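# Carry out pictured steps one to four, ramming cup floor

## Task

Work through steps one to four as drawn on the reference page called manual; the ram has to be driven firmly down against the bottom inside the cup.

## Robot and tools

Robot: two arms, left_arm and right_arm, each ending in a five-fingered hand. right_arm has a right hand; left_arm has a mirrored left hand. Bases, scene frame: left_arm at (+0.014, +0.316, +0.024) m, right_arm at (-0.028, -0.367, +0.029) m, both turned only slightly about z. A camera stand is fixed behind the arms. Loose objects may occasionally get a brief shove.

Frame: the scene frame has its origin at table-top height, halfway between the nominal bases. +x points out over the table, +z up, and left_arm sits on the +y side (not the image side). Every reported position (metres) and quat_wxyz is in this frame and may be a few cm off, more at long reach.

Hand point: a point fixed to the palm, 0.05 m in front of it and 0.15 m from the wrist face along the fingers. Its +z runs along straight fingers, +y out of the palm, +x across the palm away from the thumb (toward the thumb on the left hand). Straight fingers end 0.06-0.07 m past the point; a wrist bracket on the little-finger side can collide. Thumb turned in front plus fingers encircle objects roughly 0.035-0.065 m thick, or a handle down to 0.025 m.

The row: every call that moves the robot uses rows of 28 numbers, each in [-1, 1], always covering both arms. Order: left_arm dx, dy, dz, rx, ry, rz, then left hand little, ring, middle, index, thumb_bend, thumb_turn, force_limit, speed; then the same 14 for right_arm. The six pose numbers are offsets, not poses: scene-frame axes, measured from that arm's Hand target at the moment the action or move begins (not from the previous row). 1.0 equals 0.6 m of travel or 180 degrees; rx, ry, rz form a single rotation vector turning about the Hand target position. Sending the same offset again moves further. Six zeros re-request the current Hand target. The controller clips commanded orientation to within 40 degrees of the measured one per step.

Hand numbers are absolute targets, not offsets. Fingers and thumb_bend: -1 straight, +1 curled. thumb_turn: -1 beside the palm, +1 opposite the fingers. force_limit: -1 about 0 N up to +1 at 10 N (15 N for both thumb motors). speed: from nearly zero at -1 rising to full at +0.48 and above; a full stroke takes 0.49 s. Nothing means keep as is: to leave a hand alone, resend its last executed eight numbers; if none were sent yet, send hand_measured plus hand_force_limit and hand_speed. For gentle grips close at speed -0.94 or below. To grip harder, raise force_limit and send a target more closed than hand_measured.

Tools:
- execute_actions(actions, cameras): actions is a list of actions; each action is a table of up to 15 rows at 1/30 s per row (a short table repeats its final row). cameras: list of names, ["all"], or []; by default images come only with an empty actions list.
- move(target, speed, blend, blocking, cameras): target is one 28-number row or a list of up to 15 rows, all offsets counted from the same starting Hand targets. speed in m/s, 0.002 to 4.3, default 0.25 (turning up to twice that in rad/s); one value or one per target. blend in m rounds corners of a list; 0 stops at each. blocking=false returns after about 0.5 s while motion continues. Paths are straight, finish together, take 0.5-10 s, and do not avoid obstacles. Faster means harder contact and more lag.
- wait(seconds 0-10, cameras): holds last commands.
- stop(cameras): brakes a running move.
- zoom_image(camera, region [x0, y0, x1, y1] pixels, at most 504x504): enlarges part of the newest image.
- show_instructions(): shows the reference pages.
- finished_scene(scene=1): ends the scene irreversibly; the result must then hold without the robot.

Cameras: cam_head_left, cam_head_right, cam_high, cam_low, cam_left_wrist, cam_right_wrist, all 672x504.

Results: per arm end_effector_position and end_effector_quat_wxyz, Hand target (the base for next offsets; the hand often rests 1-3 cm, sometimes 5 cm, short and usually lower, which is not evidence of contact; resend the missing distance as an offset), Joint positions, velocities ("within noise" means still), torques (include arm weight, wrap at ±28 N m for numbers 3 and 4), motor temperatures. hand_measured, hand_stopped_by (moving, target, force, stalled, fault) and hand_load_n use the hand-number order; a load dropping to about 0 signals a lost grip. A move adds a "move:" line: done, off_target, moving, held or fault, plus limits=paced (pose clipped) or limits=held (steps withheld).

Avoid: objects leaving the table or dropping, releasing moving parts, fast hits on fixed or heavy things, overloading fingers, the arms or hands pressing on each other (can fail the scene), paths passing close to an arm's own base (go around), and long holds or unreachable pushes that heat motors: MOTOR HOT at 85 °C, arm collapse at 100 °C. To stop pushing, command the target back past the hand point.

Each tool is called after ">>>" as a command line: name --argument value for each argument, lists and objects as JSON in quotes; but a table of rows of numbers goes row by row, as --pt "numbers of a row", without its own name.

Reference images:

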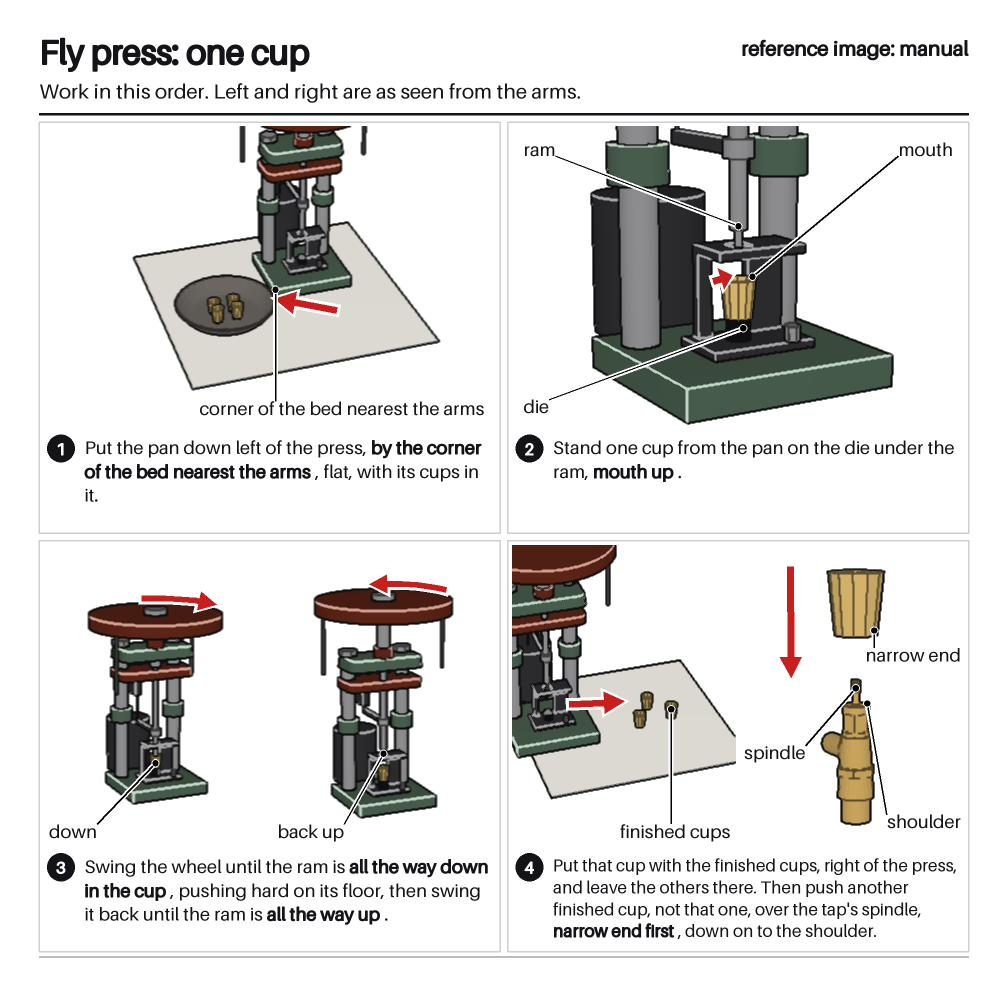

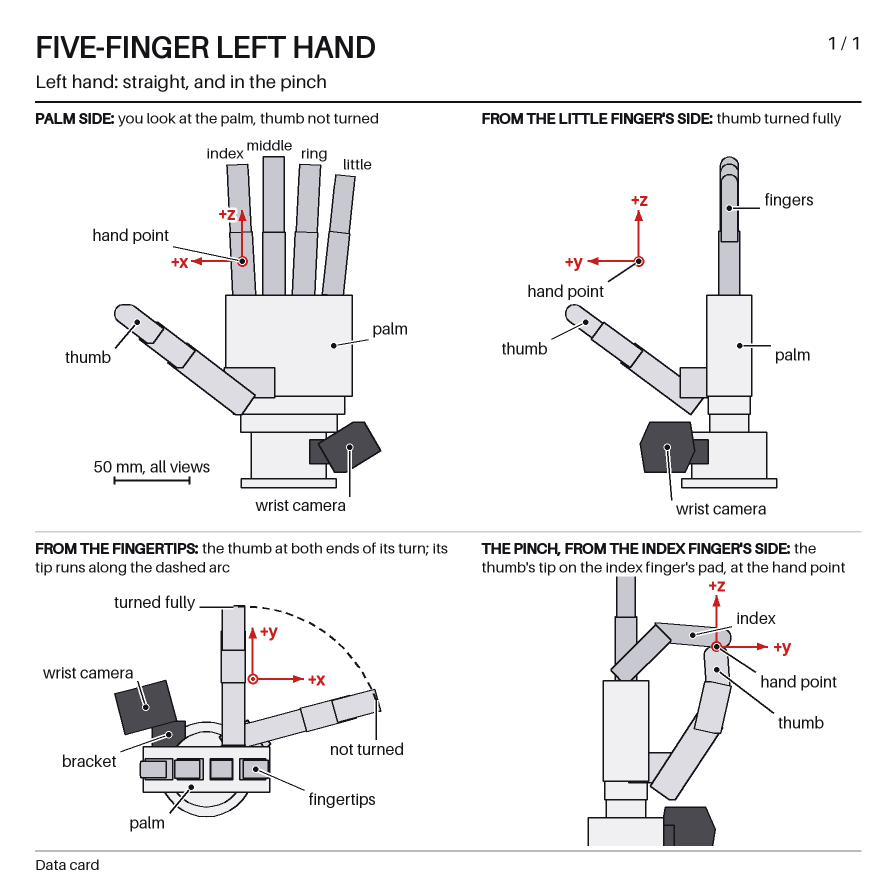

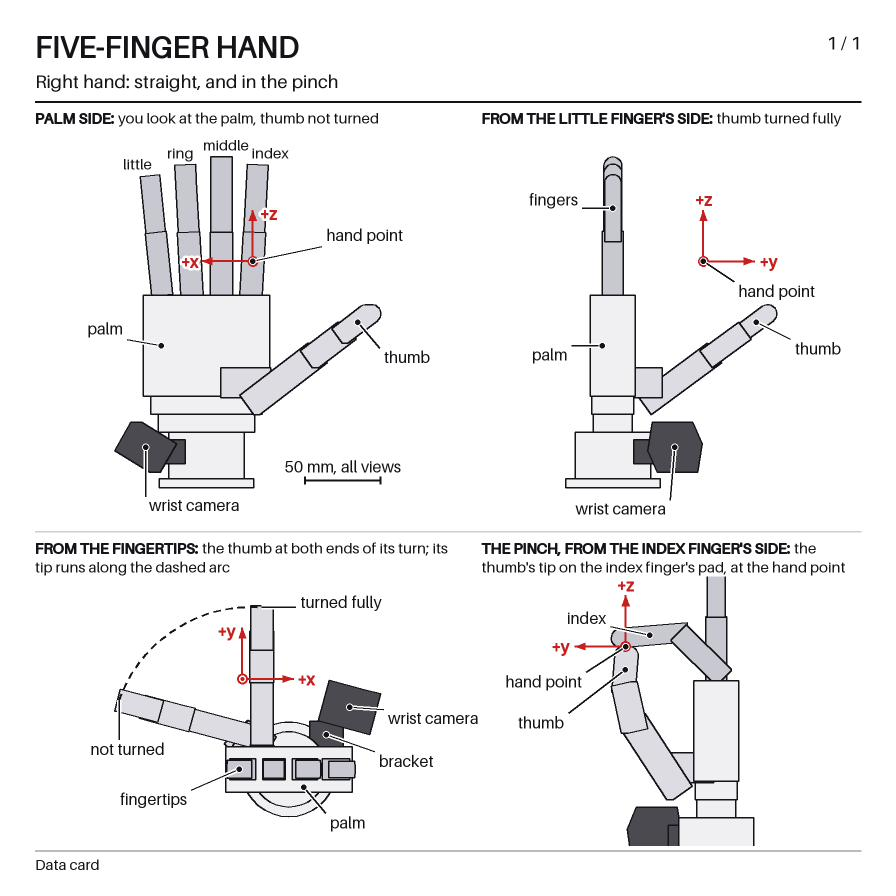

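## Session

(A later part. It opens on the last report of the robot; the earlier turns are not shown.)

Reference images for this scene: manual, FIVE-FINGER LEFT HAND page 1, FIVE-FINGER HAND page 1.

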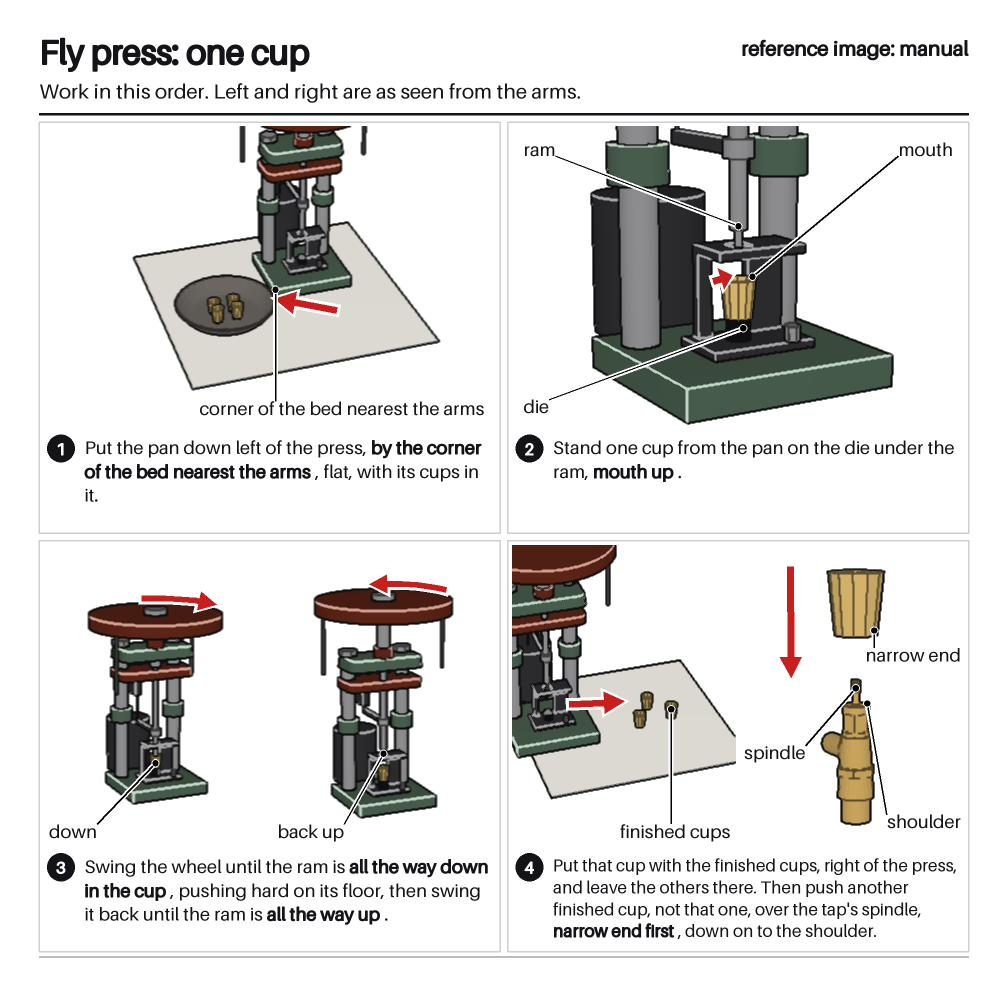

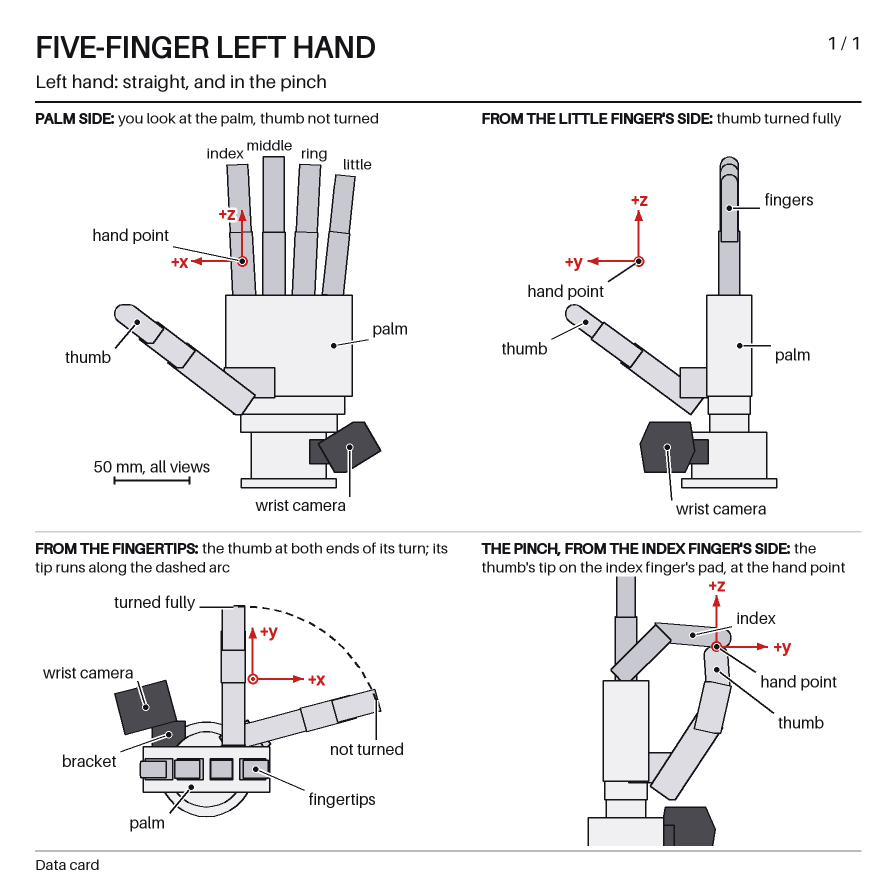

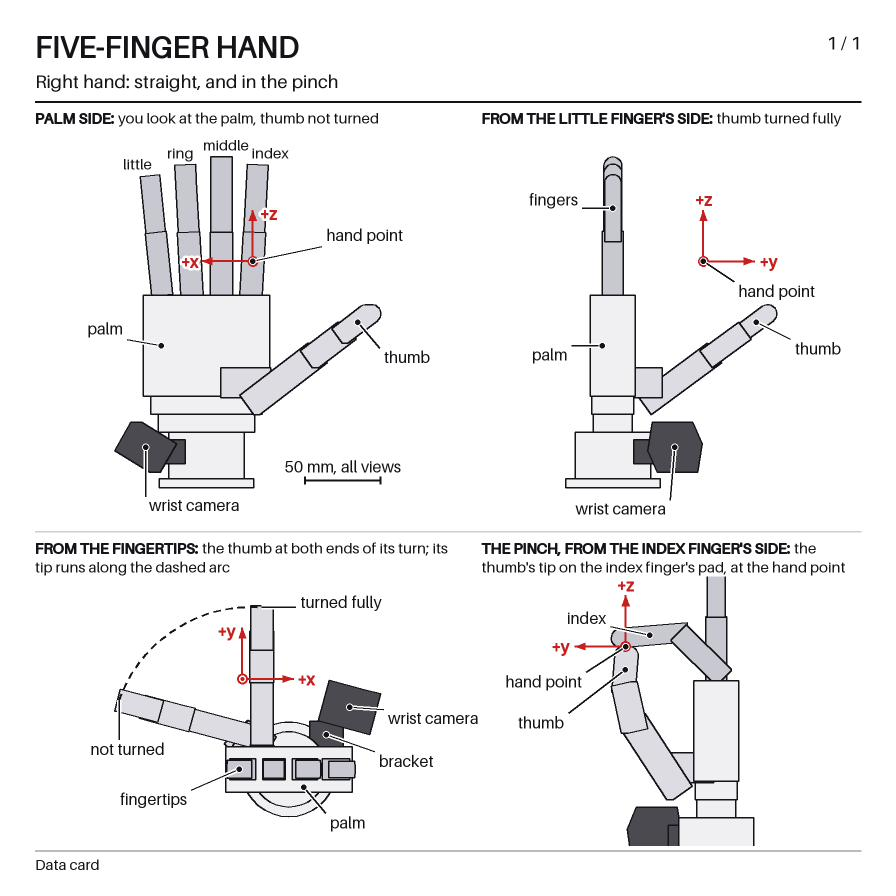

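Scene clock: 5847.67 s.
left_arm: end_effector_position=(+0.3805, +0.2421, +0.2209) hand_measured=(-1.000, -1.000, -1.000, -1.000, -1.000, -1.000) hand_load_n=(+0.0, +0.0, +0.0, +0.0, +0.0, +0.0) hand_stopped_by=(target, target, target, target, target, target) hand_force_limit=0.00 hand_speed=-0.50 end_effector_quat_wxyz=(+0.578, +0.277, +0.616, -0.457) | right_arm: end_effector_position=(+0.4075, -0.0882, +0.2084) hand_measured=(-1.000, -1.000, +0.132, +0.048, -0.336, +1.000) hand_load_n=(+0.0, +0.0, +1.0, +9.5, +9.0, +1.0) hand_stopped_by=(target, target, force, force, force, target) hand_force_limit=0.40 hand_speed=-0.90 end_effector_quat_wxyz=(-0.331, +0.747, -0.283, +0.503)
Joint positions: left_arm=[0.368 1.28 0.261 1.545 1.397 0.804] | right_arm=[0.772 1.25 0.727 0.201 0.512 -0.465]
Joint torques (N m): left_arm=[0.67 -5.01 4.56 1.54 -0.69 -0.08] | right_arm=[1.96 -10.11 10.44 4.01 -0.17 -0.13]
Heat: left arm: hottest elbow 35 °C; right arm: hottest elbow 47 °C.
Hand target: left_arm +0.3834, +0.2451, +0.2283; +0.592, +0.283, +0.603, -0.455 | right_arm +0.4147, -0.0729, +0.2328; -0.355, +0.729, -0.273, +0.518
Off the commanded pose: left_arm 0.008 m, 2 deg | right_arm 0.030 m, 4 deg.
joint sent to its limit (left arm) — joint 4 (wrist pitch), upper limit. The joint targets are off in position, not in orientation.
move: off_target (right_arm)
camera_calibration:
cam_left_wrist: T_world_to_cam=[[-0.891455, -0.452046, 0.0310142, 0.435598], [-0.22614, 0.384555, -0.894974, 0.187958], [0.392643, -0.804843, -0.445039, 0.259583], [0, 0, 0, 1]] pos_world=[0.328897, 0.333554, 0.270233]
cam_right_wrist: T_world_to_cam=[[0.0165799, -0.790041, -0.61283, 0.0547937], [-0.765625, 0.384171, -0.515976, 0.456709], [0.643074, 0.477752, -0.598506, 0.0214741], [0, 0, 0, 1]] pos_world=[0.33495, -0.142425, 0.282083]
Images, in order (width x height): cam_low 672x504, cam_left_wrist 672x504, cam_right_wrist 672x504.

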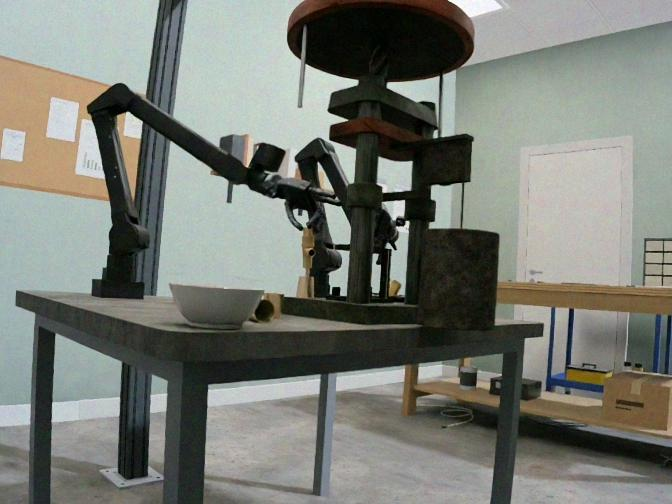

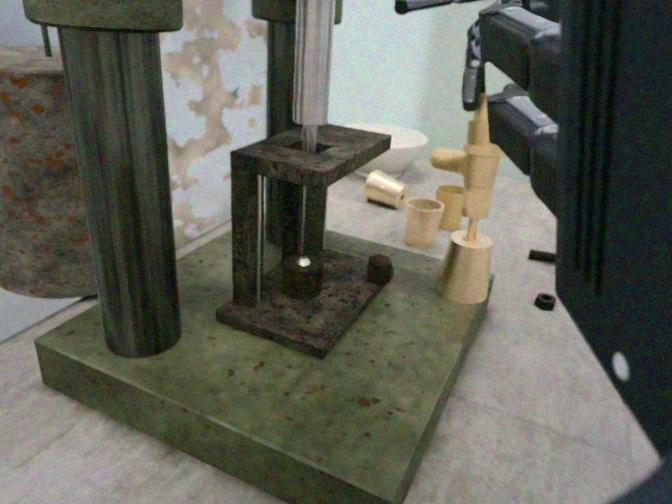

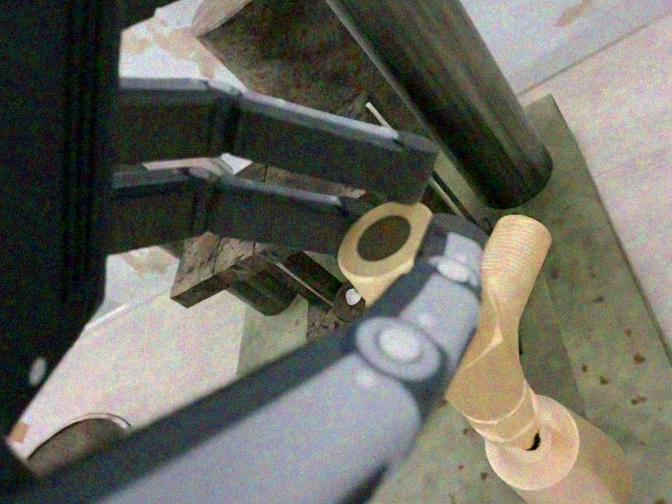

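>>> move --target '[0,0,0,0,0,0,-1,-1,-1,-1,-1,-1,0.0,-0.5,-0.005,-0.00472,0.0347,0.009,-0.00943,0,-1,-1,0.25,0.2,-0.2,1.0,0.4,-0.9]' --speed 0.04

Scene clock: 5885.30 s.
left_arm: end_effector_position=(+0.3805, +0.2421, +0.2209) hand_measured=(-1.000, -1.000, -1.000, -1.000, -1.000, -1.000) hand_load_n=(+0.0, +0.0, +0.0, +0.0, +0.5, +0.0) hand_stopped_by=(target, target, target, target, target, target) hand_force_limit=0.00 hand_speed=-0.50 end_effector_quat_wxyz=(+0.578, +0.277, +0.616, -0.457) | right_arm: end_effector_position=(+0.4073, -0.0884, +0.2106) hand_measured=(-1.000, -1.000, +0.132, +0.048, -0.336, +1.000) hand_load_n=(+0.0, +0.0, +0.5, +9.0, +9.0, +1.0) hand_stopped_by=(target, target, force, force, force, target) hand_force_limit=0.40 hand_speed=-0.90 end_effector_quat_wxyz=(-0.332, +0.745, -0.283, +0.504)
Joint positions: left_arm=[0.368 1.28 0.261 1.545 1.397 0.804] | right_arm=[0.772 1.245 0.727 0.201 0.512 -0.465]
Joint torques (N m): left_arm=[0.67 -5.01 4.55 1.54 -0.69 -0.08] | right_arm=[1.96 -13.33 10.29 3.95 -0.15 -0.14]
Heat: left arm: hottest elbow 35 °C; right arm: hottest elbow 47 °C.
Hand target: left_arm +0.3834, +0.2451, +0.2283; +0.592, +0.283, +0.603, -0.455 | right_arm +0.4117, -0.0757, +0.2537; -0.370, +0.716, -0.275, +0.525
Off the commanded pose: left_arm 0.008 m, 2 deg | right_arm 0.045 m, 6 deg.
joint sent to its limit (left arm) — joint 4 (wrist pitch), upper limit. The joint targets are off in position, not in orientation.
move: off_target (right_arm)

>>> move --target '[0,0,0,0,0,0,-1,-1,-1,-1,-1,-1,0.0,-0.5,0.01411,-0.0239,0.0051,0.00132,-0.00138,-0.01019,-1,-1,0.25,0.2,-0.2,1.0,0.4,-0.9]' --speed 0.04

Scene clock: 5892.33 s.
left_arm: end_effector_position=(+0.3805, +0.2421, +0.2209) hand_measured=(-1.000, -1.000, -1.000, -1.000, -1.000, -1.000) hand_load_n=(+0.0, +0.0, +0.0, +0.0, +0.0, +0.0) hand_stopped_by=(target, target, target, target, target, target) hand_force_limit=0.00 hand_speed=-0.50 end_effector_quat_wxyz=(+0.578, +0.277, +0.616, -0.457) | right_arm: end_effector_position=(+0.4070, -0.0887, +0.2126) hand_measured=(-1.000, -1.000, +0.132, +0.048, -0.336, +1.000) hand_load_n=(+0.0, +0.0, +1.0, +9.5, +9.0, +1.0) hand_stopped_by=(target, target, force, force, force, target) hand_force_limit=0.40 hand_speed=-0.90 end_effector_quat_wxyz=(-0.333, +0.744, -0.283, +0.504)
Joint positions: left_arm=[0.368 1.28 0.261 1.545 1.397 0.804] | right_arm=[0.772 1.241 0.727 0.199 0.512 -0.465]
Joint torques (N m): left_arm=[0.67 -5.07 4.56 1.52 -0.7 -0.08] | right_arm=[0.38 -13.33 10.32 3.99 -0.09 -0.14]
Heat: left arm: hottest elbow 35 °C; right arm: hottest elbow 47 °C.
Hand target: left_arm +0.3834, +0.2451, +0.2283; +0.592, +0.283, +0.603, -0.455 | right_arm +0.4201, -0.0900, +0.2567; -0.363, +0.710, -0.287, +0.531
Off the commanded pose: left_arm 0.008 m, 2 deg | right_arm 0.046 m, 6 deg.
joint sent to its limit (left arm) — joint 4 (wrist pitch), upper limit. The joint targets are off in position, not in orientation.
move: off_target (right_arm)

>>> move --target '[0,0,0,0,0,0,-1,-1,-1,-1,-1,-1,0.0,-0.5,0.0014,-0.00217,0,0,0,-0.00095,-1,-1,0.25,0.2,-0.2,1.0,0.4,-0.9]' --speed 0.03

Scene clock: 5898.63 s.
left_arm: end_effector_position=(+0.3805, +0.2421, +0.2209) hand_measured=(-1.000, -1.000, -1.000, -1.000, -1.000, -1.000) hand_load_n=(-0.5, +0.0, +0.0, +0.0, +0.0, +0.5) hand_stopped_by=(target, target, target, target, target, target) hand_force_limit=0.00 hand_speed=-0.50 end_effector_quat_wxyz=(+0.578, +0.277, +0.616, -0.457) | right_arm: end_effector_position=(+0.4073, -0.0895, +0.2140) hand_measured=(-1.000, -1.000, +0.132, +0.048, -0.336, +1.000) hand_load_n=(+0.0, +0.0, +1.0, +9.0, +9.0, +1.0) hand_stopped_by=(target, target, force, force, force, target) hand_force_limit=0.40 hand_speed=-0.90 end_effector_quat_wxyz=(-0.334, +0.743, -0.284, +0.505)
Joint positions: left_arm=[0.368 1.28 0.261 1.545 1.397 0.804] | right_arm=[0.77 1.238 0.727 0.199 0.512 -0.465]
Joint torques (N m): left_arm=[0.73 -5.01 4.57 1.55 -0.7 -0.07] | right_arm=[0.5 -13.1 10.35 3.95 -0.09 -0.14]
Heat: left arm: hottest elbow 35 °C; right arm: hottest elbow 47 °C.
Hand target: left_arm +0.3834, +0.2451, +0.2283; +0.592, +0.283, +0.603, -0.455 | right_arm +0.4210, -0.0913, +0.2567; -0.362, +0.709, -0.288, +0.532
Off the commanded pose: left_arm 0.008 m, 2 deg | right_arm 0.045 m, 6 deg.
joint sent to its limit (left arm) — joint 4 (wrist pitch), upper limit. The joint targets are off in position, not in orientation.
move: off_target (right_arm)

>>> wait --seconds 0.1 --cameras '["cam_left_wrist", "cam_low", "cam_right_wrist"]'

>>> zoom_image --camera "cam_right_wrist" --region '[500, 410, 570, 480]'

>>> zoom_image --camera "cam_left_wrist" --region '[455, 217, 490, 252]'

>>> zoom_image --camera "cam_low" --region '[288, 240, 328, 300]'

Scene clock: 5903.00 s.
left_arm: end_effector_position=(+0.3805, +0.2421, +0.2209) hand_measured=(-1.000, -1.000, -1.000, -1.000, -1.000, -1.000) hand_load_n=(+0.0, +0.0, +0.0, +0.0, +0.0, +0.0) hand_stopped_by=(target, target, target, target, target, target) hand_force_limit=0.00 hand_speed=-0.50 end_effector_quat_wxyz=(+0.578, +0.277, +0.616, -0.457) | right_arm: end_effector_position=(+0.4073, -0.0895, +0.2140) hand_measured=(-1.000, -1.000, +0.132, +0.048, -0.336, +1.000) hand_load_n=(+0.0, +0.0, +1.0, +9.0, +9.0, +1.0) hand_stopped_by=(target, target, force, force, force, target) hand_force_limit=0.40 hand_speed=-0.90 end_effector_quat_wxyz=(-0.334, +0.743, -0.284, +0.505)
Joint positions: left_arm=[0.368 1.28 0.261 1.545 1.397 0.804] | right_arm=[0.77 1.238 0.727 0.199 0.512 -0.465]
Joint torques (N m): left_arm=[0.73 -5.07 4.55 1.52 -0.69 -0.08] | right_arm=[0.26 -13.16 10.36 3.95 -0.08 -0.15]
Heat: left arm: hottest elbow 35 °C; right arm: hottest elbow 47 °C.
Hand target: left_arm +0.3834, +0.2451, +0.2283; +0.592, +0.283, +0.603, -0.455 | right_arm +0.4210, -0.0913, +0.2567; -0.362, +0.709, -0.288, +0.532
Off the commanded pose: left_arm 0.008 m, 2 deg | right_arm 0.045 m, 6 deg.
wait: 0.10 s; at rest from the start
camera_calibration:
cam_left_wrist: T_world_to_cam=[[-0.891455, -0.452046, 0.0310142, 0.435598], [-0.22614, 0.384555, -0.894974, 0.187958], [0.392643, -0.804843, -0.445039, 0.259583], [0, 0, 0, 1]] pos_world=[0.328897, 0.333554, 0.270233]
cam_right_wrist: T_world_to_cam=[[0.0201947, -0.785569, -0.618444, 0.0573901], [-0.760999, 0.389109, -0.51911, 0.459241], [0.648439, 0.481118, -0.58996, 0.0218628], [0, 0, 0, 1]] pos_world=[0.334146, -0.144129, 0.286787]
Images, in order (width x height): cam_low 672x504, cam_left_wrist 672x504, cam_right_wrist 672x504.

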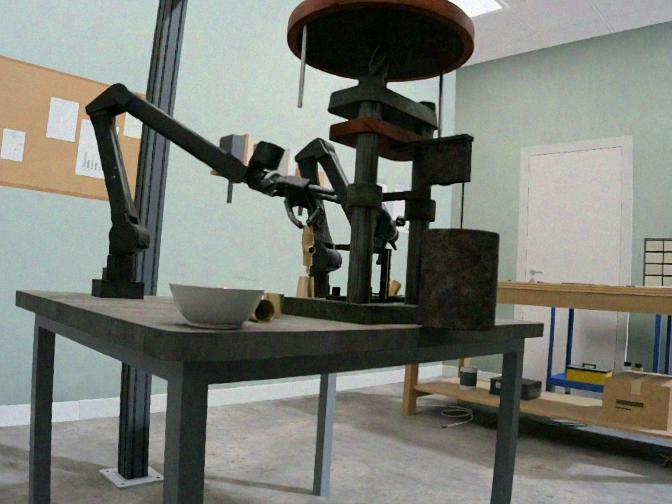

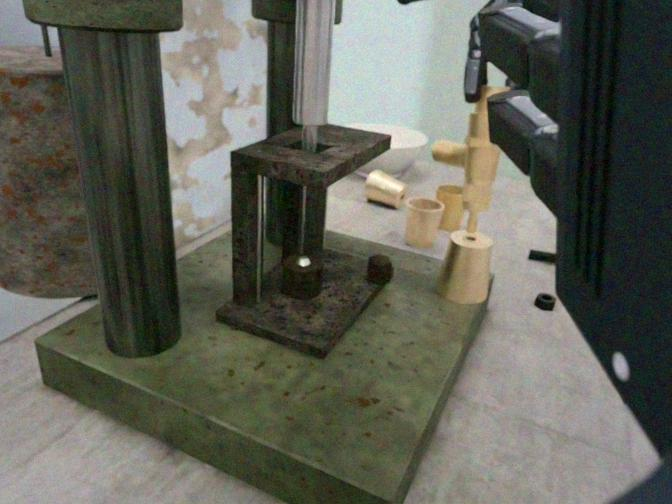

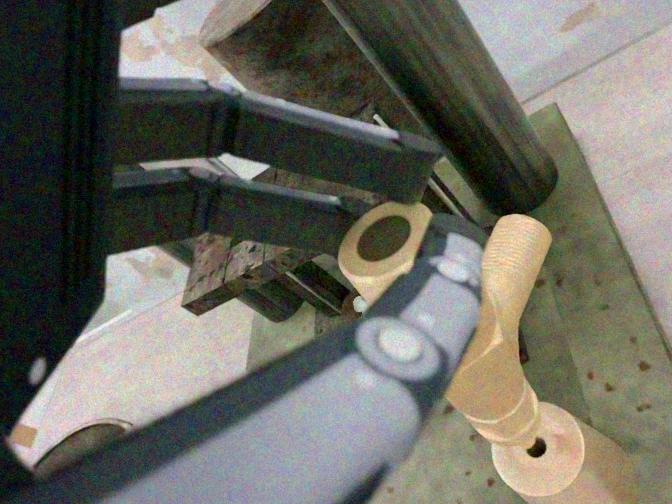

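Scaled by 7.200.

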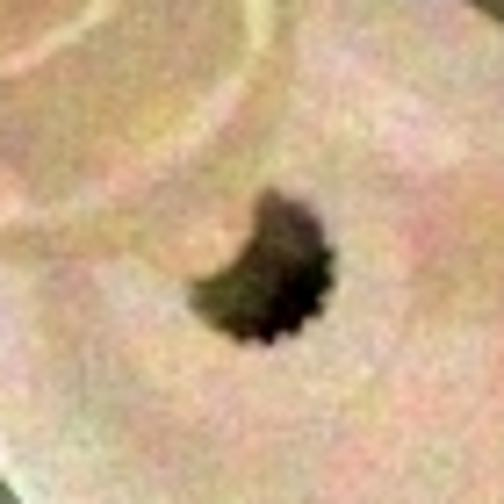

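Scaled by 14.400.

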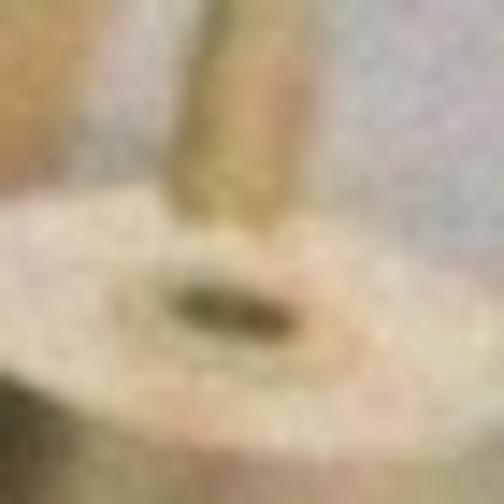

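Scaled by 8.400.

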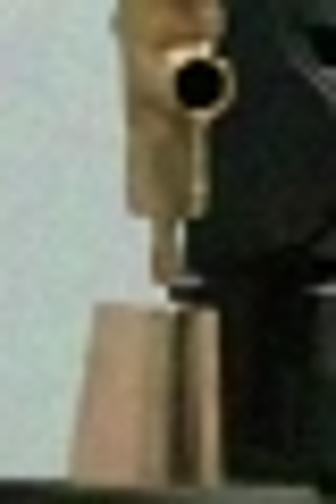

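>>> move --target '[0,0,0,0,0,0,-1,-1,-1,-1,-1,-1,0.0,-0.5,-0.00044,-0.00136,-0.00172,-0.00044,0.00046,-0.00025,-1,-1,0.25,0.2,-0.2,1.0,0.4,-0.9]' --speed 0.03

Scene clock: 5937.90 s.
left_arm: end_effector_position=(+0.3805, +0.2421, +0.2209) hand_measured=(-1.000, -1.000, -1.000, -1.000, -1.000, -1.000) hand_load_n=(+0.0, +0.0, +0.0, +0.0, +0.0, +0.0) hand_stopped_by=(target, target, target, target, target, target) hand_force_limit=0.00 hand_speed=-0.50 end_effector_quat_wxyz=(+0.578, +0.277, +0.616, -0.457) | right_arm: end_effector_position=(+0.4077, -0.0901, +0.2140) hand_measured=(-1.000, -1.000, +0.132, +0.048, -0.336, +1.000) hand_load_n=(+0.0, +0.0, +1.0, +9.5, +9.0, +1.0) hand_stopped_by=(target, target, force, force, force, target) hand_force_limit=0.40 hand_speed=-0.90 end_effector_quat_wxyz=(-0.334, +0.743, -0.285, +0.505)
Joint positions: left_arm=[0.368 1.28 0.261 1.545 1.397 0.804] | right_arm=[0.769 1.238 0.727 0.199 0.512 -0.465]
Joint torques (N m): left_arm=[0.62 -5.01 4.55 1.52 -0.69 -0.08] | right_arm=[0.38 -13.1 10.15 3.93 -0.09 -0.15]
Heat: left arm: hottest elbow 35 °C; right arm: hottest elbow 47 °C.
Hand target: left_arm +0.3834, +0.2451, +0.2283; +0.592, +0.283, +0.603, -0.455 | right_arm +0.4207, -0.0922, +0.2557; -0.362, +0.710, -0.288, +0.532
Off the commanded pose: left_arm 0.008 m, 2 deg | right_arm 0.044 m, 6 deg.
joint sent to its limit (left arm) — joint 4 (wrist pitch), upper limit. The joint targets are off in position, not in orientation.
move: off_target (right_arm)

>>> move --target '[0,0,0,0,0,0,-1,-1,-1,-1,-1,-1,0.0,-0.5,-0.00122,-0.00117,-0.00258,-0.00066,0.00069,0,-1,-1,0.25,0.2,-0.2,1.0,0.4,-0.9]' --speed 0.03

Scene clock: 5941.77 s.
left_arm: end_effector_position=(+0.3805, +0.2421, +0.2209) hand_measured=(-1.000, -1.000, -1.000, -1.000, -1.000, -1.000) hand_load_n=(+0.0, +0.0, +0.0, +0.0, +0.0, +0.0) hand_stopped_by=(target, target, target, target, target, target) hand_force_limit=0.00 hand_speed=-0.50 end_effector_quat_wxyz=(+0.578, +0.277, +0.616, -0.457) | right_arm: end_effector_position=(+0.4077, -0.0901, +0.2140) hand_measured=(-1.000, -1.000, +0.132, +0.048, -0.336, +1.000) hand_load_n=(+0.0, +0.0, +1.0, +9.5, +9.0, +1.0) hand_stopped_by=(target, target, force, force, force, target) hand_force_limit=0.40 hand_speed=-0.90 end_effector_quat_wxyz=(-0.334, +0.743, -0.285, +0.505)
Joint positions: left_arm=[0.368 1.28 0.261 1.545 1.397 0.804] | right_arm=[0.769 1.238 0.727 0.199 0.512 -0.465]
Joint torques (N m): left_arm=[0.67 -5.01 4.55 1.54 -0.69 -0.08] | right_arm=[0.15 -12.98 9.96 3.93 -0.1 -0.15]
Heat: left arm: hottest elbow 35 °C; right arm: hottest elbow 47 °C.
Hand target: left_arm +0.3834, +0.2451, +0.2283; +0.592, +0.283, +0.603, -0.455 | right_arm +0.4200, -0.0929, +0.2541; -0.361, +0.711, -0.288, +0.531
Off the commanded pose: left_arm 0.008 m, 2 deg | right_arm 0.042 m, 6 deg.
joint sent to its limit (left arm) — joint 4 (wrist pitch), upper limit. The joint targets are off in position, not in orientation.
move: off_target (right_arm)

>>> move --target '[0,0,0,0,0,0,-1,-1,-1,-1,-1,-1,0.0,-0.5,-0.00122,-0.00117,-0.00258,-0.00066,0.00069,0,-1,-1,0.25,0.2,-0.2,1.0,0.4,-0.9]' --speed 0.03

Scene clock: 5945.17 s.
left_arm: end_effector_position=(+0.3805, +0.2421, +0.2209) hand_measured=(-1.000, -1.000, -1.000, -1.000, -1.000, -1.000) hand_load_n=(+0.0, +0.0, +0.0, +0.0, +0.0, +0.0) hand_stopped_by=(target, target, target, target, target, target) hand_force_limit=0.00 hand_speed=-0.50 end_effector_quat_wxyz=(+0.578, +0.277, +0.616, -0.457) | right_arm: end_effector_position=(+0.4066, -0.0912, +0.2115) hand_measured=(-1.000, -1.000, +0.132, +0.048, -0.336, +1.000) hand_load_n=(+0.0, +0.0, +1.0, +9.0, +9.0, +1.0) hand_stopped_by=(target, target, force, force, force, target) hand_force_limit=0.40 hand_speed=-0.90 end_effector_quat_wxyz=(-0.332, +0.745, -0.284, +0.504)
Joint positions: left_arm=[0.368 1.28 0.261 1.545 1.397 0.804] | right_arm=[0.769 1.238 0.723 0.199 0.512 -0.465]
Joint torques (N m): left_arm=[0.73 -4.95 4.56 1.55 -0.7 -0.08] | right_arm=[0.32 -13.16 10.02 3.9 -0.08 -0.15]
Heat: left arm: hottest elbow 35 °C; right arm: hottest elbow 47 °C.
Hand target: left_arm +0.3834, +0.2451, +0.2283; +0.592, +0.283, +0.603, -0.455 | right_arm +0.4193, -0.0936, +0.2526; -0.359, +0.712, -0.287, +0.531
Off the commanded pose: left_arm 0.008 m, 2 deg | right_arm 0.043 m, 6 deg.
joint sent to its limit (left arm) — joint 4 (wrist pitch), upper limit. The joint targets are off in position, not in orientation.
move: off_target (right_arm)

>>> wait --seconds 0.1 --cameras '["cam_left_wrist", "cam_low", "cam_right_wrist"]'

>>> zoom_image --camera "cam_right_wrist" --region '[500, 410, 570, 480]'

>>> zoom_image --camera "cam_left_wrist" --region '[455, 217, 490, 252]'

>>> zoom_image --camera "cam_low" --region '[288, 240, 328, 300]'

Scene clock: 5951.77 s.
left_arm: end_effector_position=(+0.3805, +0.2421, +0.2209) hand_measured=(-1.000, -1.000, -1.000, -1.000, -1.000, -1.000) hand_load_n=(+0.0, +0.0, +0.0, +0.0, +0.0, +0.0) hand_stopped_by=(target, target, target, target, target, target) hand_force_limit=0.00 hand_speed=-0.50 end_effector_quat_wxyz=(+0.578, +0.277, +0.616, -0.457) | right_arm: end_effector_position=(+0.4066, -0.0912, +0.2115) hand_measured=(-1.000, -1.000, +0.132, +0.048, -0.336, +1.000) hand_load_n=(+0.0, +0.0, +0.5, +9.0, +8.5, +1.0) hand_stopped_by=(target, target, force, force, force, target) hand_force_limit=0.40 hand_speed=-0.90 end_effector_quat_wxyz=(-0.332, +0.745, -0.284, +0.504)
Joint positions: left_arm=[0.368 1.28 0.261 1.545 1.397 0.804] | right_arm=[0.769 1.238 0.723 0.199 0.512 -0.465]
Joint torques (N m): left_arm=[0.67 -4.95 4.56 1.54 -0.7 -0.08] | right_arm=[0.38 -13.04 10 3.93 -0.09 -0.14]
Heat: left arm: hottest elbow 35 °C; right arm: hottest elbow 47 °C.
Hand target: left_arm +0.3834, +0.2451, +0.2283; +0.592, +0.283, +0.603, -0.455 | right_arm +0.4193, -0.0936, +0.2526; -0.359, +0.712, -0.287, +0.531
Off the commanded pose: left_arm 0.008 m, 2 deg | right_arm 0.043 m, 6 deg.
wait: 0.10 s; at rest from the start
camera_calibration:
cam_left_wrist: T_world_to_cam=[[-0.891455, -0.452046, 0.0310142, 0.435598], [-0.22614, 0.384555, -0.894974, 0.187958], [0.392643, -0.804843, -0.445039, 0.259583], [0, 0, 0, 1]] pos_world=[0.328897, 0.333554, 0.270233]
cam_right_wrist: T_world_to_cam=[[0.0169609, -0.787548, -0.616019, 0.0551025], [-0.762126, 0.388624, -0.517819, 0.458176], [0.647207, 0.478267, -0.593619, 0.0227231], [0, 0, 0, 1]] pos_world=[0.333546, -0.14553, 0.284685]
Images, in order (width x height): cam_low 672x504, cam_left_wrist 672x504, cam_right_wrist 672x504.

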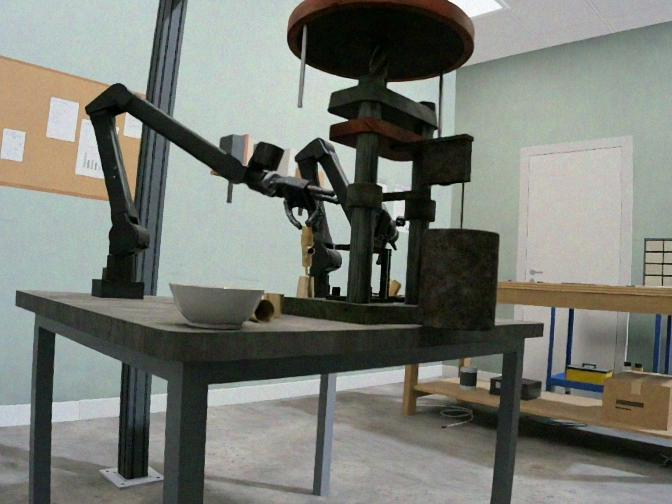

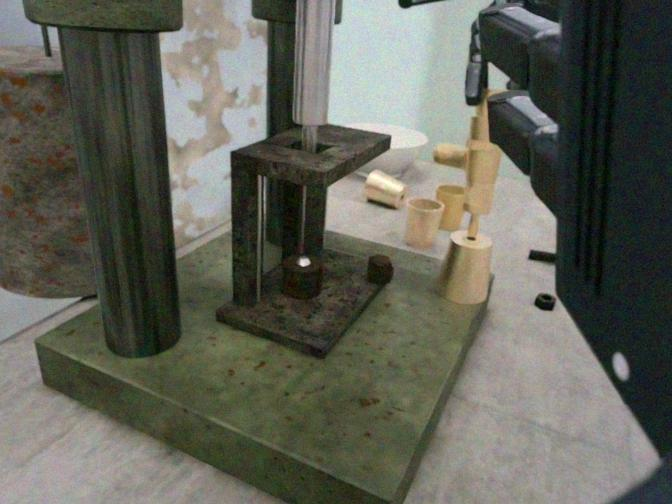

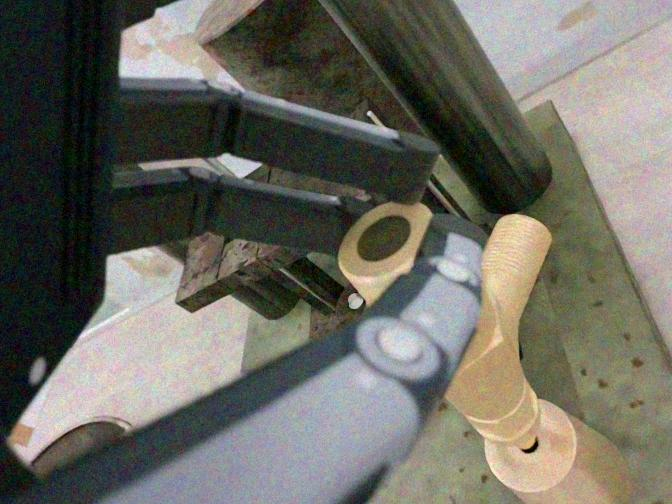

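Scaled by 7.200.

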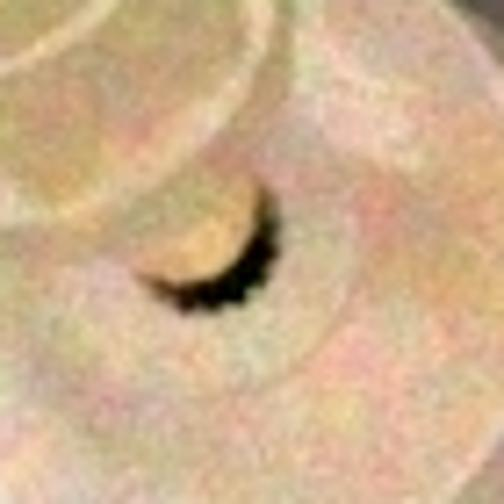

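Scaled by 14.400.

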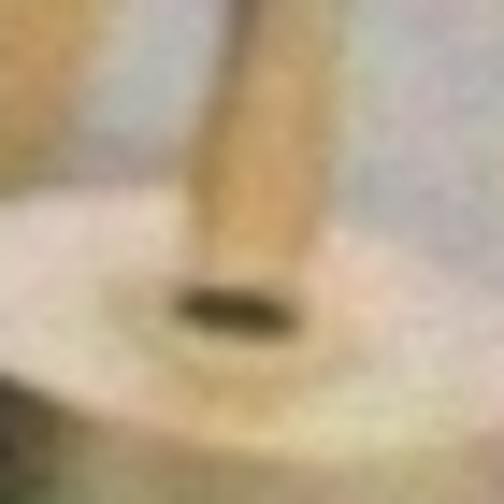

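Scaled by 8.400.

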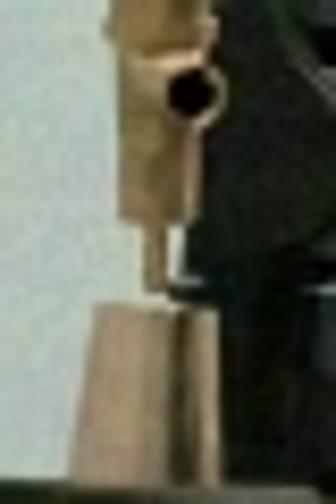

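>>> move --target '[0,0,0,0,0,0,-1,-1,-1,-1,-1,-1,0.0,-0.5,-0.00029,0.00107,-0.00018,0.003,0.00066,-0.00086,-1,-1,0.25,0.2,-0.2,1.0,0.4,-0.9]' --speed 0.03

Scene clock: 5978.83 s.
left_arm: end_effector_position=(+0.3805, +0.2421, +0.2209) hand_measured=(-1.000, -1.000, -1.000, -1.000, -1.000, -1.000) hand_load_n=(+0.0, +0.0, +0.0, +0.0, +0.0, +0.0) hand_stopped_by=(target, target, target, target, target, target) hand_force_limit=0.00 hand_speed=-0.50 end_effector_quat_wxyz=(+0.578, +0.277, +0.616, -0.457) | right_arm: end_effector_position=(+0.4066, -0.0912, +0.2115) hand_measured=(-1.000, -1.000, +0.132, +0.048, -0.336, +1.000) hand_load_n=(+0.0, +0.5, +0.5, +9.0, +9.0, +1.0) hand_stopped_by=(target, target, force, force, force, target) hand_force_limit=0.40 hand_speed=-0.90 end_effector_quat_wxyz=(-0.332, +0.745, -0.284, +0.504)
Joint positions: left_arm=[0.368 1.28 0.261 1.545 1.397 0.804] | right_arm=[0.769 1.238 0.723 0.199 0.512 -0.465]
Joint torques (N m): left_arm=[0.67 -4.95 4.57 1.55 -0.7 -0.07] | right_arm=[0.5 -12.98 10.07 3.88 -0.06 -0.03]
Heat: left arm: hottest elbow 34 °C; right arm: hottest elbow 47 °C.
Hand target: left_arm +0.3834, +0.2451, +0.2283; +0.592, +0.283, +0.603, -0.455 | right_arm +0.4191, -0.0929, +0.2525; -0.362, +0.710, -0.291, +0.529
Off the commanded pose: left_arm 0.008 m, 2 deg | right_arm 0.043 m, 6 deg.
joint sent to its limit (left arm) — joint 4 (wrist pitch), upper limit. The joint targets are off in position, not in orientation.
move: off_target (right_arm)

>>> move --target '[0,0,0,0,0,0,-1,-1,-1,-1,-1,-1,0.0,-0.5,-0.00029,0.00107,-0.00018,0.003,0.00066,-0.00086,-1,-1,0.25,0.2,-0.2,1.0,0.4,-0.9]' --speed 0.03

Scene clock: 5982.80 s.
left_arm: end_effector_position=(+0.3805, +0.2421, +0.2209) hand_measured=(-1.000, -1.000, -1.000, -1.000, -1.000, -1.000) hand_load_n=(+0.0, +0.0, +0.0, +0.0, +0.0, +0.0) hand_stopped_by=(target, target, target, target, target, target) hand_force_limit=0.00 hand_speed=-0.50 end_effector_quat_wxyz=(+0.578, +0.277, +0.616, -0.457) | right_arm: end_effector_position=(+0.4066, -0.0912, +0.2115) hand_measured=(-1.000, -1.000, +0.132, +0.048, -0.336, +1.000) hand_load_n=(+0.0, +0.0, +1.0, +9.0, +9.0, +1.0) hand_stopped_by=(target, target, force, force, force, target) hand_force_limit=0.40 hand_speed=-0.90 end_effector_quat_wxyz=(-0.332, +0.745, -0.284, +0.504)
Joint positions: left_arm=[0.368 1.28 0.261 1.545 1.397 0.804] | right_arm=[0.769 1.238 0.723 0.199 0.512 -0.465]
Joint torques (N m): left_arm=[0.73 -5.01 4.56 1.54 -0.69 -0.08] | right_arm=[0.62 -12.98 10.04 3.89 -0.01 0.09]
Heat: left arm: hottest elbow 34 °C; right arm: hottest elbow 47 °C.
Hand target: left_arm +0.3834, +0.2451, +0.2283; +0.592, +0.283, +0.603, -0.455 | right_arm +0.4189, -0.0923, +0.2524; -0.364, +0.709, -0.295, +0.528
Off the commanded pose: left_arm 0.008 m, 2 deg | right_arm 0.043 m, 6 deg.
joint sent to its limit (left arm) — joint 4 (wrist pitch), upper limit. The joint targets are off in position, not in orientation.
move: off_target (right_arm)

>>> move --target '[0,0,0,0,0,0,-1,-1,-1,-1,-1,-1,0.0,-0.5,-0.00029,0.00107,-0.00018,0.003,0.00066,-0.00086,-1,-1,0.25,0.2,-0.2,1.0,0.4,-0.9]' --speed 0.03

Scene clock: 5988.50 s.
left_arm: end_effector_position=(+0.3805, +0.2421, +0.2209) hand_measured=(-1.000, -1.000, -1.000, -1.000, -1.000, -1.000) hand_load_n=(+0.0, +0.0, +0.0, +0.0, +0.0, +0.0) hand_stopped_by=(target, target, target, target, target, target) hand_force_limit=0.00 hand_speed=-0.50 end_effector_quat_wxyz=(+0.578, +0.277, +0.616, -0.457) | right_arm: end_effector_position=(+0.4066, -0.0912, +0.2115) hand_measured=(-1.000, -1.000, +0.132, +0.048, -0.336, +1.000) hand_load_n=(+0.0, +0.0, +1.0, +9.0, +9.0, +1.0) hand_stopped_by=(target, target, force, force, force, target) hand_force_limit=0.40 hand_speed=-0.90 end_effector_quat_wxyz=(-0.332, +0.745, -0.284, +0.504)
Joint positions: left_arm=[0.368 1.28 0.261 1.545 1.397 0.804] | right_arm=[0.769 1.238 0.723 0.199 0.512 -0.465]
Joint torques (N m): left_arm=[0.67 -4.95 4.57 1.54 -0.69 -0.08] | right_arm=[0.44 -13.04 10.03 3.88 0.01 0.17]
Heat: left arm: hottest elbow 34 °C; right arm: hottest elbow 47 °C.
Hand target: left_arm +0.3834, +0.2451, +0.2283; +0.592, +0.283, +0.603, -0.455 | right_arm +0.4187, -0.0916, +0.2523; -0.366, +0.707, -0.299, +0.526
Off the commanded pose: left_arm 0.008 m, 2 deg | right_arm 0.043 m, 7 deg.
joint sent to its limit (left arm) — joint 4 (wrist pitch), upper limit. The joint targets are off in position, not in orientation.
move: off_target (right_arm)

>>> move --target '[0,0,0,0,0,0,-1,-1,-1,-1,-1,-1,0.0,-0.5,-0.00029,0.00107,-0.00018,0.003,0.00066,-0.00086,-1,-1,0.25,0.2,-0.2,1.0,0.4,-0.9]' --speed 0.03

>>> move --target '[0,0,0,0,0,0,-1,-1,-1,-1,-1,-1,0.0,-0.5,-0.00029,0.00107,-0.00018,0.003,0.00066,-0.00086,-1,-1,0.25,0.2,-0.2,1.0,0.4,-0.9]' --speed 0.03

Scene clock: 5993.33 s.
left_arm: end_effector_position=(+0.3805, +0.2421, +0.2209) hand_measured=(-1.000, -1.000, -1.000, -1.000, -1.000, -1.000) hand_load_n=(-0.5, +0.0, +0.0, +0.0, +0.0, +0.0) hand_stopped_by=(target, target, target, target, target, target) hand_force_limit=0.00 hand_speed=-0.50 end_effector_quat_wxyz=(+0.578, +0.277, +0.616, -0.457) | right_arm: end_effector_position=(+0.4065, -0.0908, +0.2115) hand_measured=(-1.000, -1.000, +0.132, +0.048, -0.336, +1.000) hand_load_n=(+0.0, +0.0, +0.5, +9.0, +9.0, +1.0) hand_stopped_by=(target, target, force, force, force, target) hand_force_limit=0.40 hand_speed=-0.90 end_effector_quat_wxyz=(-0.334, +0.744, -0.287, +0.503)
Joint positions: left_arm=[0.368 1.28 0.261 1.545 1.397 0.804] | right_arm=[0.769 1.238 0.723 0.199 0.512 -0.459]
Joint torques (N m): left_arm=[0.73 -5.01 4.55 1.55 -0.69 -0.07] | right_arm=[0.44 -12.92 10.09 3.88 0.07 0.21]
Heat: left arm: hottest elbow 34 °C; right arm: hottest elbow 47 °C.
Hand target: left_arm +0.3834, +0.2451, +0.2283; +0.592, +0.283, +0.603, -0.455 | right_arm +0.4186, -0.0910, +0.2522; -0.369, +0.705, -0.303, +0.524
Off the commanded pose: left_arm 0.008 m, 2 deg | right_arm 0.042 m, 7 deg.
joint sent to its limit (left arm) — joint 4 (wrist pitch), upper limit. The joint targets are off in position, not in orientation.
move: off_target (right_arm)

Scene clock: 5994.33 s.
left_arm: end_effector_position=(+0.3805, +0.2421, +0.2209) hand_measured=(-1.000, -1.000, -1.000, -1.000, -1.000, -1.000) hand_load_n=(+0.0, +0.0, +0.0, +0.0, +0.0, +0.0) hand_stopped_by=(target, target, target, target, target, target) hand_force_limit=0.00 hand_speed=-0.50 end_effector_quat_wxyz=(+0.578, +0.277, +0.616, -0.457) | right_arm: end_effector_position=(+0.4063, -0.0902, +0.2114) hand_measured=(-1.000, -1.000, +0.132, +0.048, -0.336, +1.000) hand_load_n=(+0.0, +0.0, +1.0, +9.0, +9.0, +1.0) hand_stopped_by=(target, target, force, force, force, target) hand_force_limit=0.40 hand_speed=-0.90 end_effector_quat_wxyz=(-0.336, +0.742, -0.290, +0.502)
Joint positions: left_arm=[0.368 1.28 0.261 1.545 1.397 0.804] | right_arm=[0.769 1.238 0.723 0.199 0.512 -0.449]
Joint torques (N m): left_arm=[0.62 -4.95 4.56 1.52 -0.69 -0.08] | right_arm=[0.56 -12.98 10.1 3.92 0.11 0.21]
Heat: left arm: hottest elbow 34 °C; right arm: hottest elbow 47 °C.
Hand target: left_arm +0.3834, +0.2451, +0.2283; +0.592, +0.283, +0.603, -0.455 | right_arm +0.4184, -0.0903, +0.2521; -0.371, +0.704, -0.306, +0.523
Off the commanded pose: left_arm 0.008 m, 2 deg | right_arm 0.042 m, 7 deg.
joint sent to its limit (left arm) — joint 4 (wrist pitch), upper limit. The joint targets are off in position, not in orientation.
move: off_target (right_arm)

>>> move --target '[0,0,0,0,0,0,-1,-1,-1,-1,-1,-1,0.0,-0.5,0.00115,-0.00428,0.0007,-0.012,-0.00266,0.00345,-1,-1,0.25,0.2,-0.2,1.0,0.4,-0.9]' --speed 0.03

Scene clock: 6000.97 s.
left_arm: end_effector_position=(+0.3805, +0.2421, +0.2209) hand_measured=(-1.000, -1.000, -1.000, -1.000, -1.000, -1.000) hand_load_n=(+0.0, +0.0, +0.0, +0.0, +0.0, +0.0) hand_stopped_by=(target, target, target, target, target, target) hand_force_limit=0.00 hand_speed=-0.50 end_effector_quat_wxyz=(+0.578, +0.277, +0.616, -0.457) | right_arm: end_effector_position=(+0.4064, -0.0904, +0.2114) hand_measured=(-1.000, -1.000, +0.132, +0.048, -0.336, +1.000) hand_load_n=(+0.0, +0.0, +0.5, +9.0, +9.0, +1.0) hand_stopped_by=(target, target, force, force, force, target) hand_force_limit=0.40 hand_speed=-0.90 end_effector_quat_wxyz=(-0.335, +0.743, -0.289, +0.502)
Joint positions: left_arm=[0.368 1.28 0.261 1.545 1.397 0.804] | right_arm=[0.769 1.238 0.723 0.199 0.512 -0.453]
Joint torques (N m): left_arm=[0.67 -5.01 4.56 1.54 -0.69 -0.08] | right_arm=[0.5 -12.92 10.1 3.89 -0.02 -0.19]
Heat: left arm: hottest elbow 34 °C; right arm: hottest elbow 47 °C.
Hand target: left_arm +0.3834, +0.2451, +0.2283; +0.592, +0.283, +0.603, -0.455 | right_arm +0.4191, -0.0929, +0.2525; -0.362, +0.710, -0.291, +0.529
Off the commanded pose: left_arm 0.008 m, 2 deg | right_arm 0.043 m, 6 deg.
joint sent to its limit (left arm) — joint 4 (wrist pitch), upper limit. The joint targets are off in position, not in orientation.
move: off_target (right_arm)

>>> move --target '[0,0,0,0,0,0,-1,-1,-1,-1,-1,-1,0.0,-0.5,0.0002,-0.00075,0.00012,-0.0021,-0.00047,0.0006,-1,-1,0.25,0.2,-0.2,1.0,0.4,-0.9]' --speed 0.03

Scene clock: 6005.00 s.
left_arm: end_effector_position=(+0.3805, +0.2421, +0.2209) hand_measured=(-1.000, -1.000, -1.000, -1.000, -1.000, -1.000) hand_load_n=(+0.0, +0.0, +0.0, +0.0, +0.0, +0.0) hand_stopped_by=(target, target, target, target, target, target) hand_force_limit=0.00 hand_speed=-0.50 end_effector_quat_wxyz=(+0.578, +0.277, +0.616, -0.457) | right_arm: end_effector_position=(+0.4065, -0.0908, +0.2115) hand_measured=(-1.000, -1.000, +0.132, +0.048, -0.336, +1.000) hand_load_n=(+0.0, +0.0, +1.0, +9.5, +9.0, +1.0) hand_stopped_by=(target, target, force, force, force, target) hand_force_limit=0.40 hand_speed=-0.90 end_effector_quat_wxyz=(-0.334, +0.744, -0.287, +0.503)
Joint positions: left_arm=[0.368 1.28 0.261 1.545 1.397 0.804] | right_arm=[0.769 1.238 0.723 0.199 0.512 -0.459]
Joint torques (N m): left_arm=[0.67 -4.95 4.56 1.54 -0.7 -0.08] | right_arm=[0.32 -12.98 10.09 3.85 -0.05 -0.19]
Heat: left arm: hottest elbow 34 °C; right arm: hottest elbow 47 °C.
Hand target: left_arm +0.3834, +0.2451, +0.2283; +0.592, +0.283, +0.603, -0.455 | right_arm +0.4192, -0.0934, +0.2526; -0.360, +0.711, -0.289, +0.530
Off the commanded pose: left_arm 0.008 m, 2 deg | right_arm 0.043 m, 6 deg.
joint sent to its limit (left arm) — joint 4 (wrist pitch), upper limit. The joint targets are off in position, not in orientation.
move: off_target (right_arm)


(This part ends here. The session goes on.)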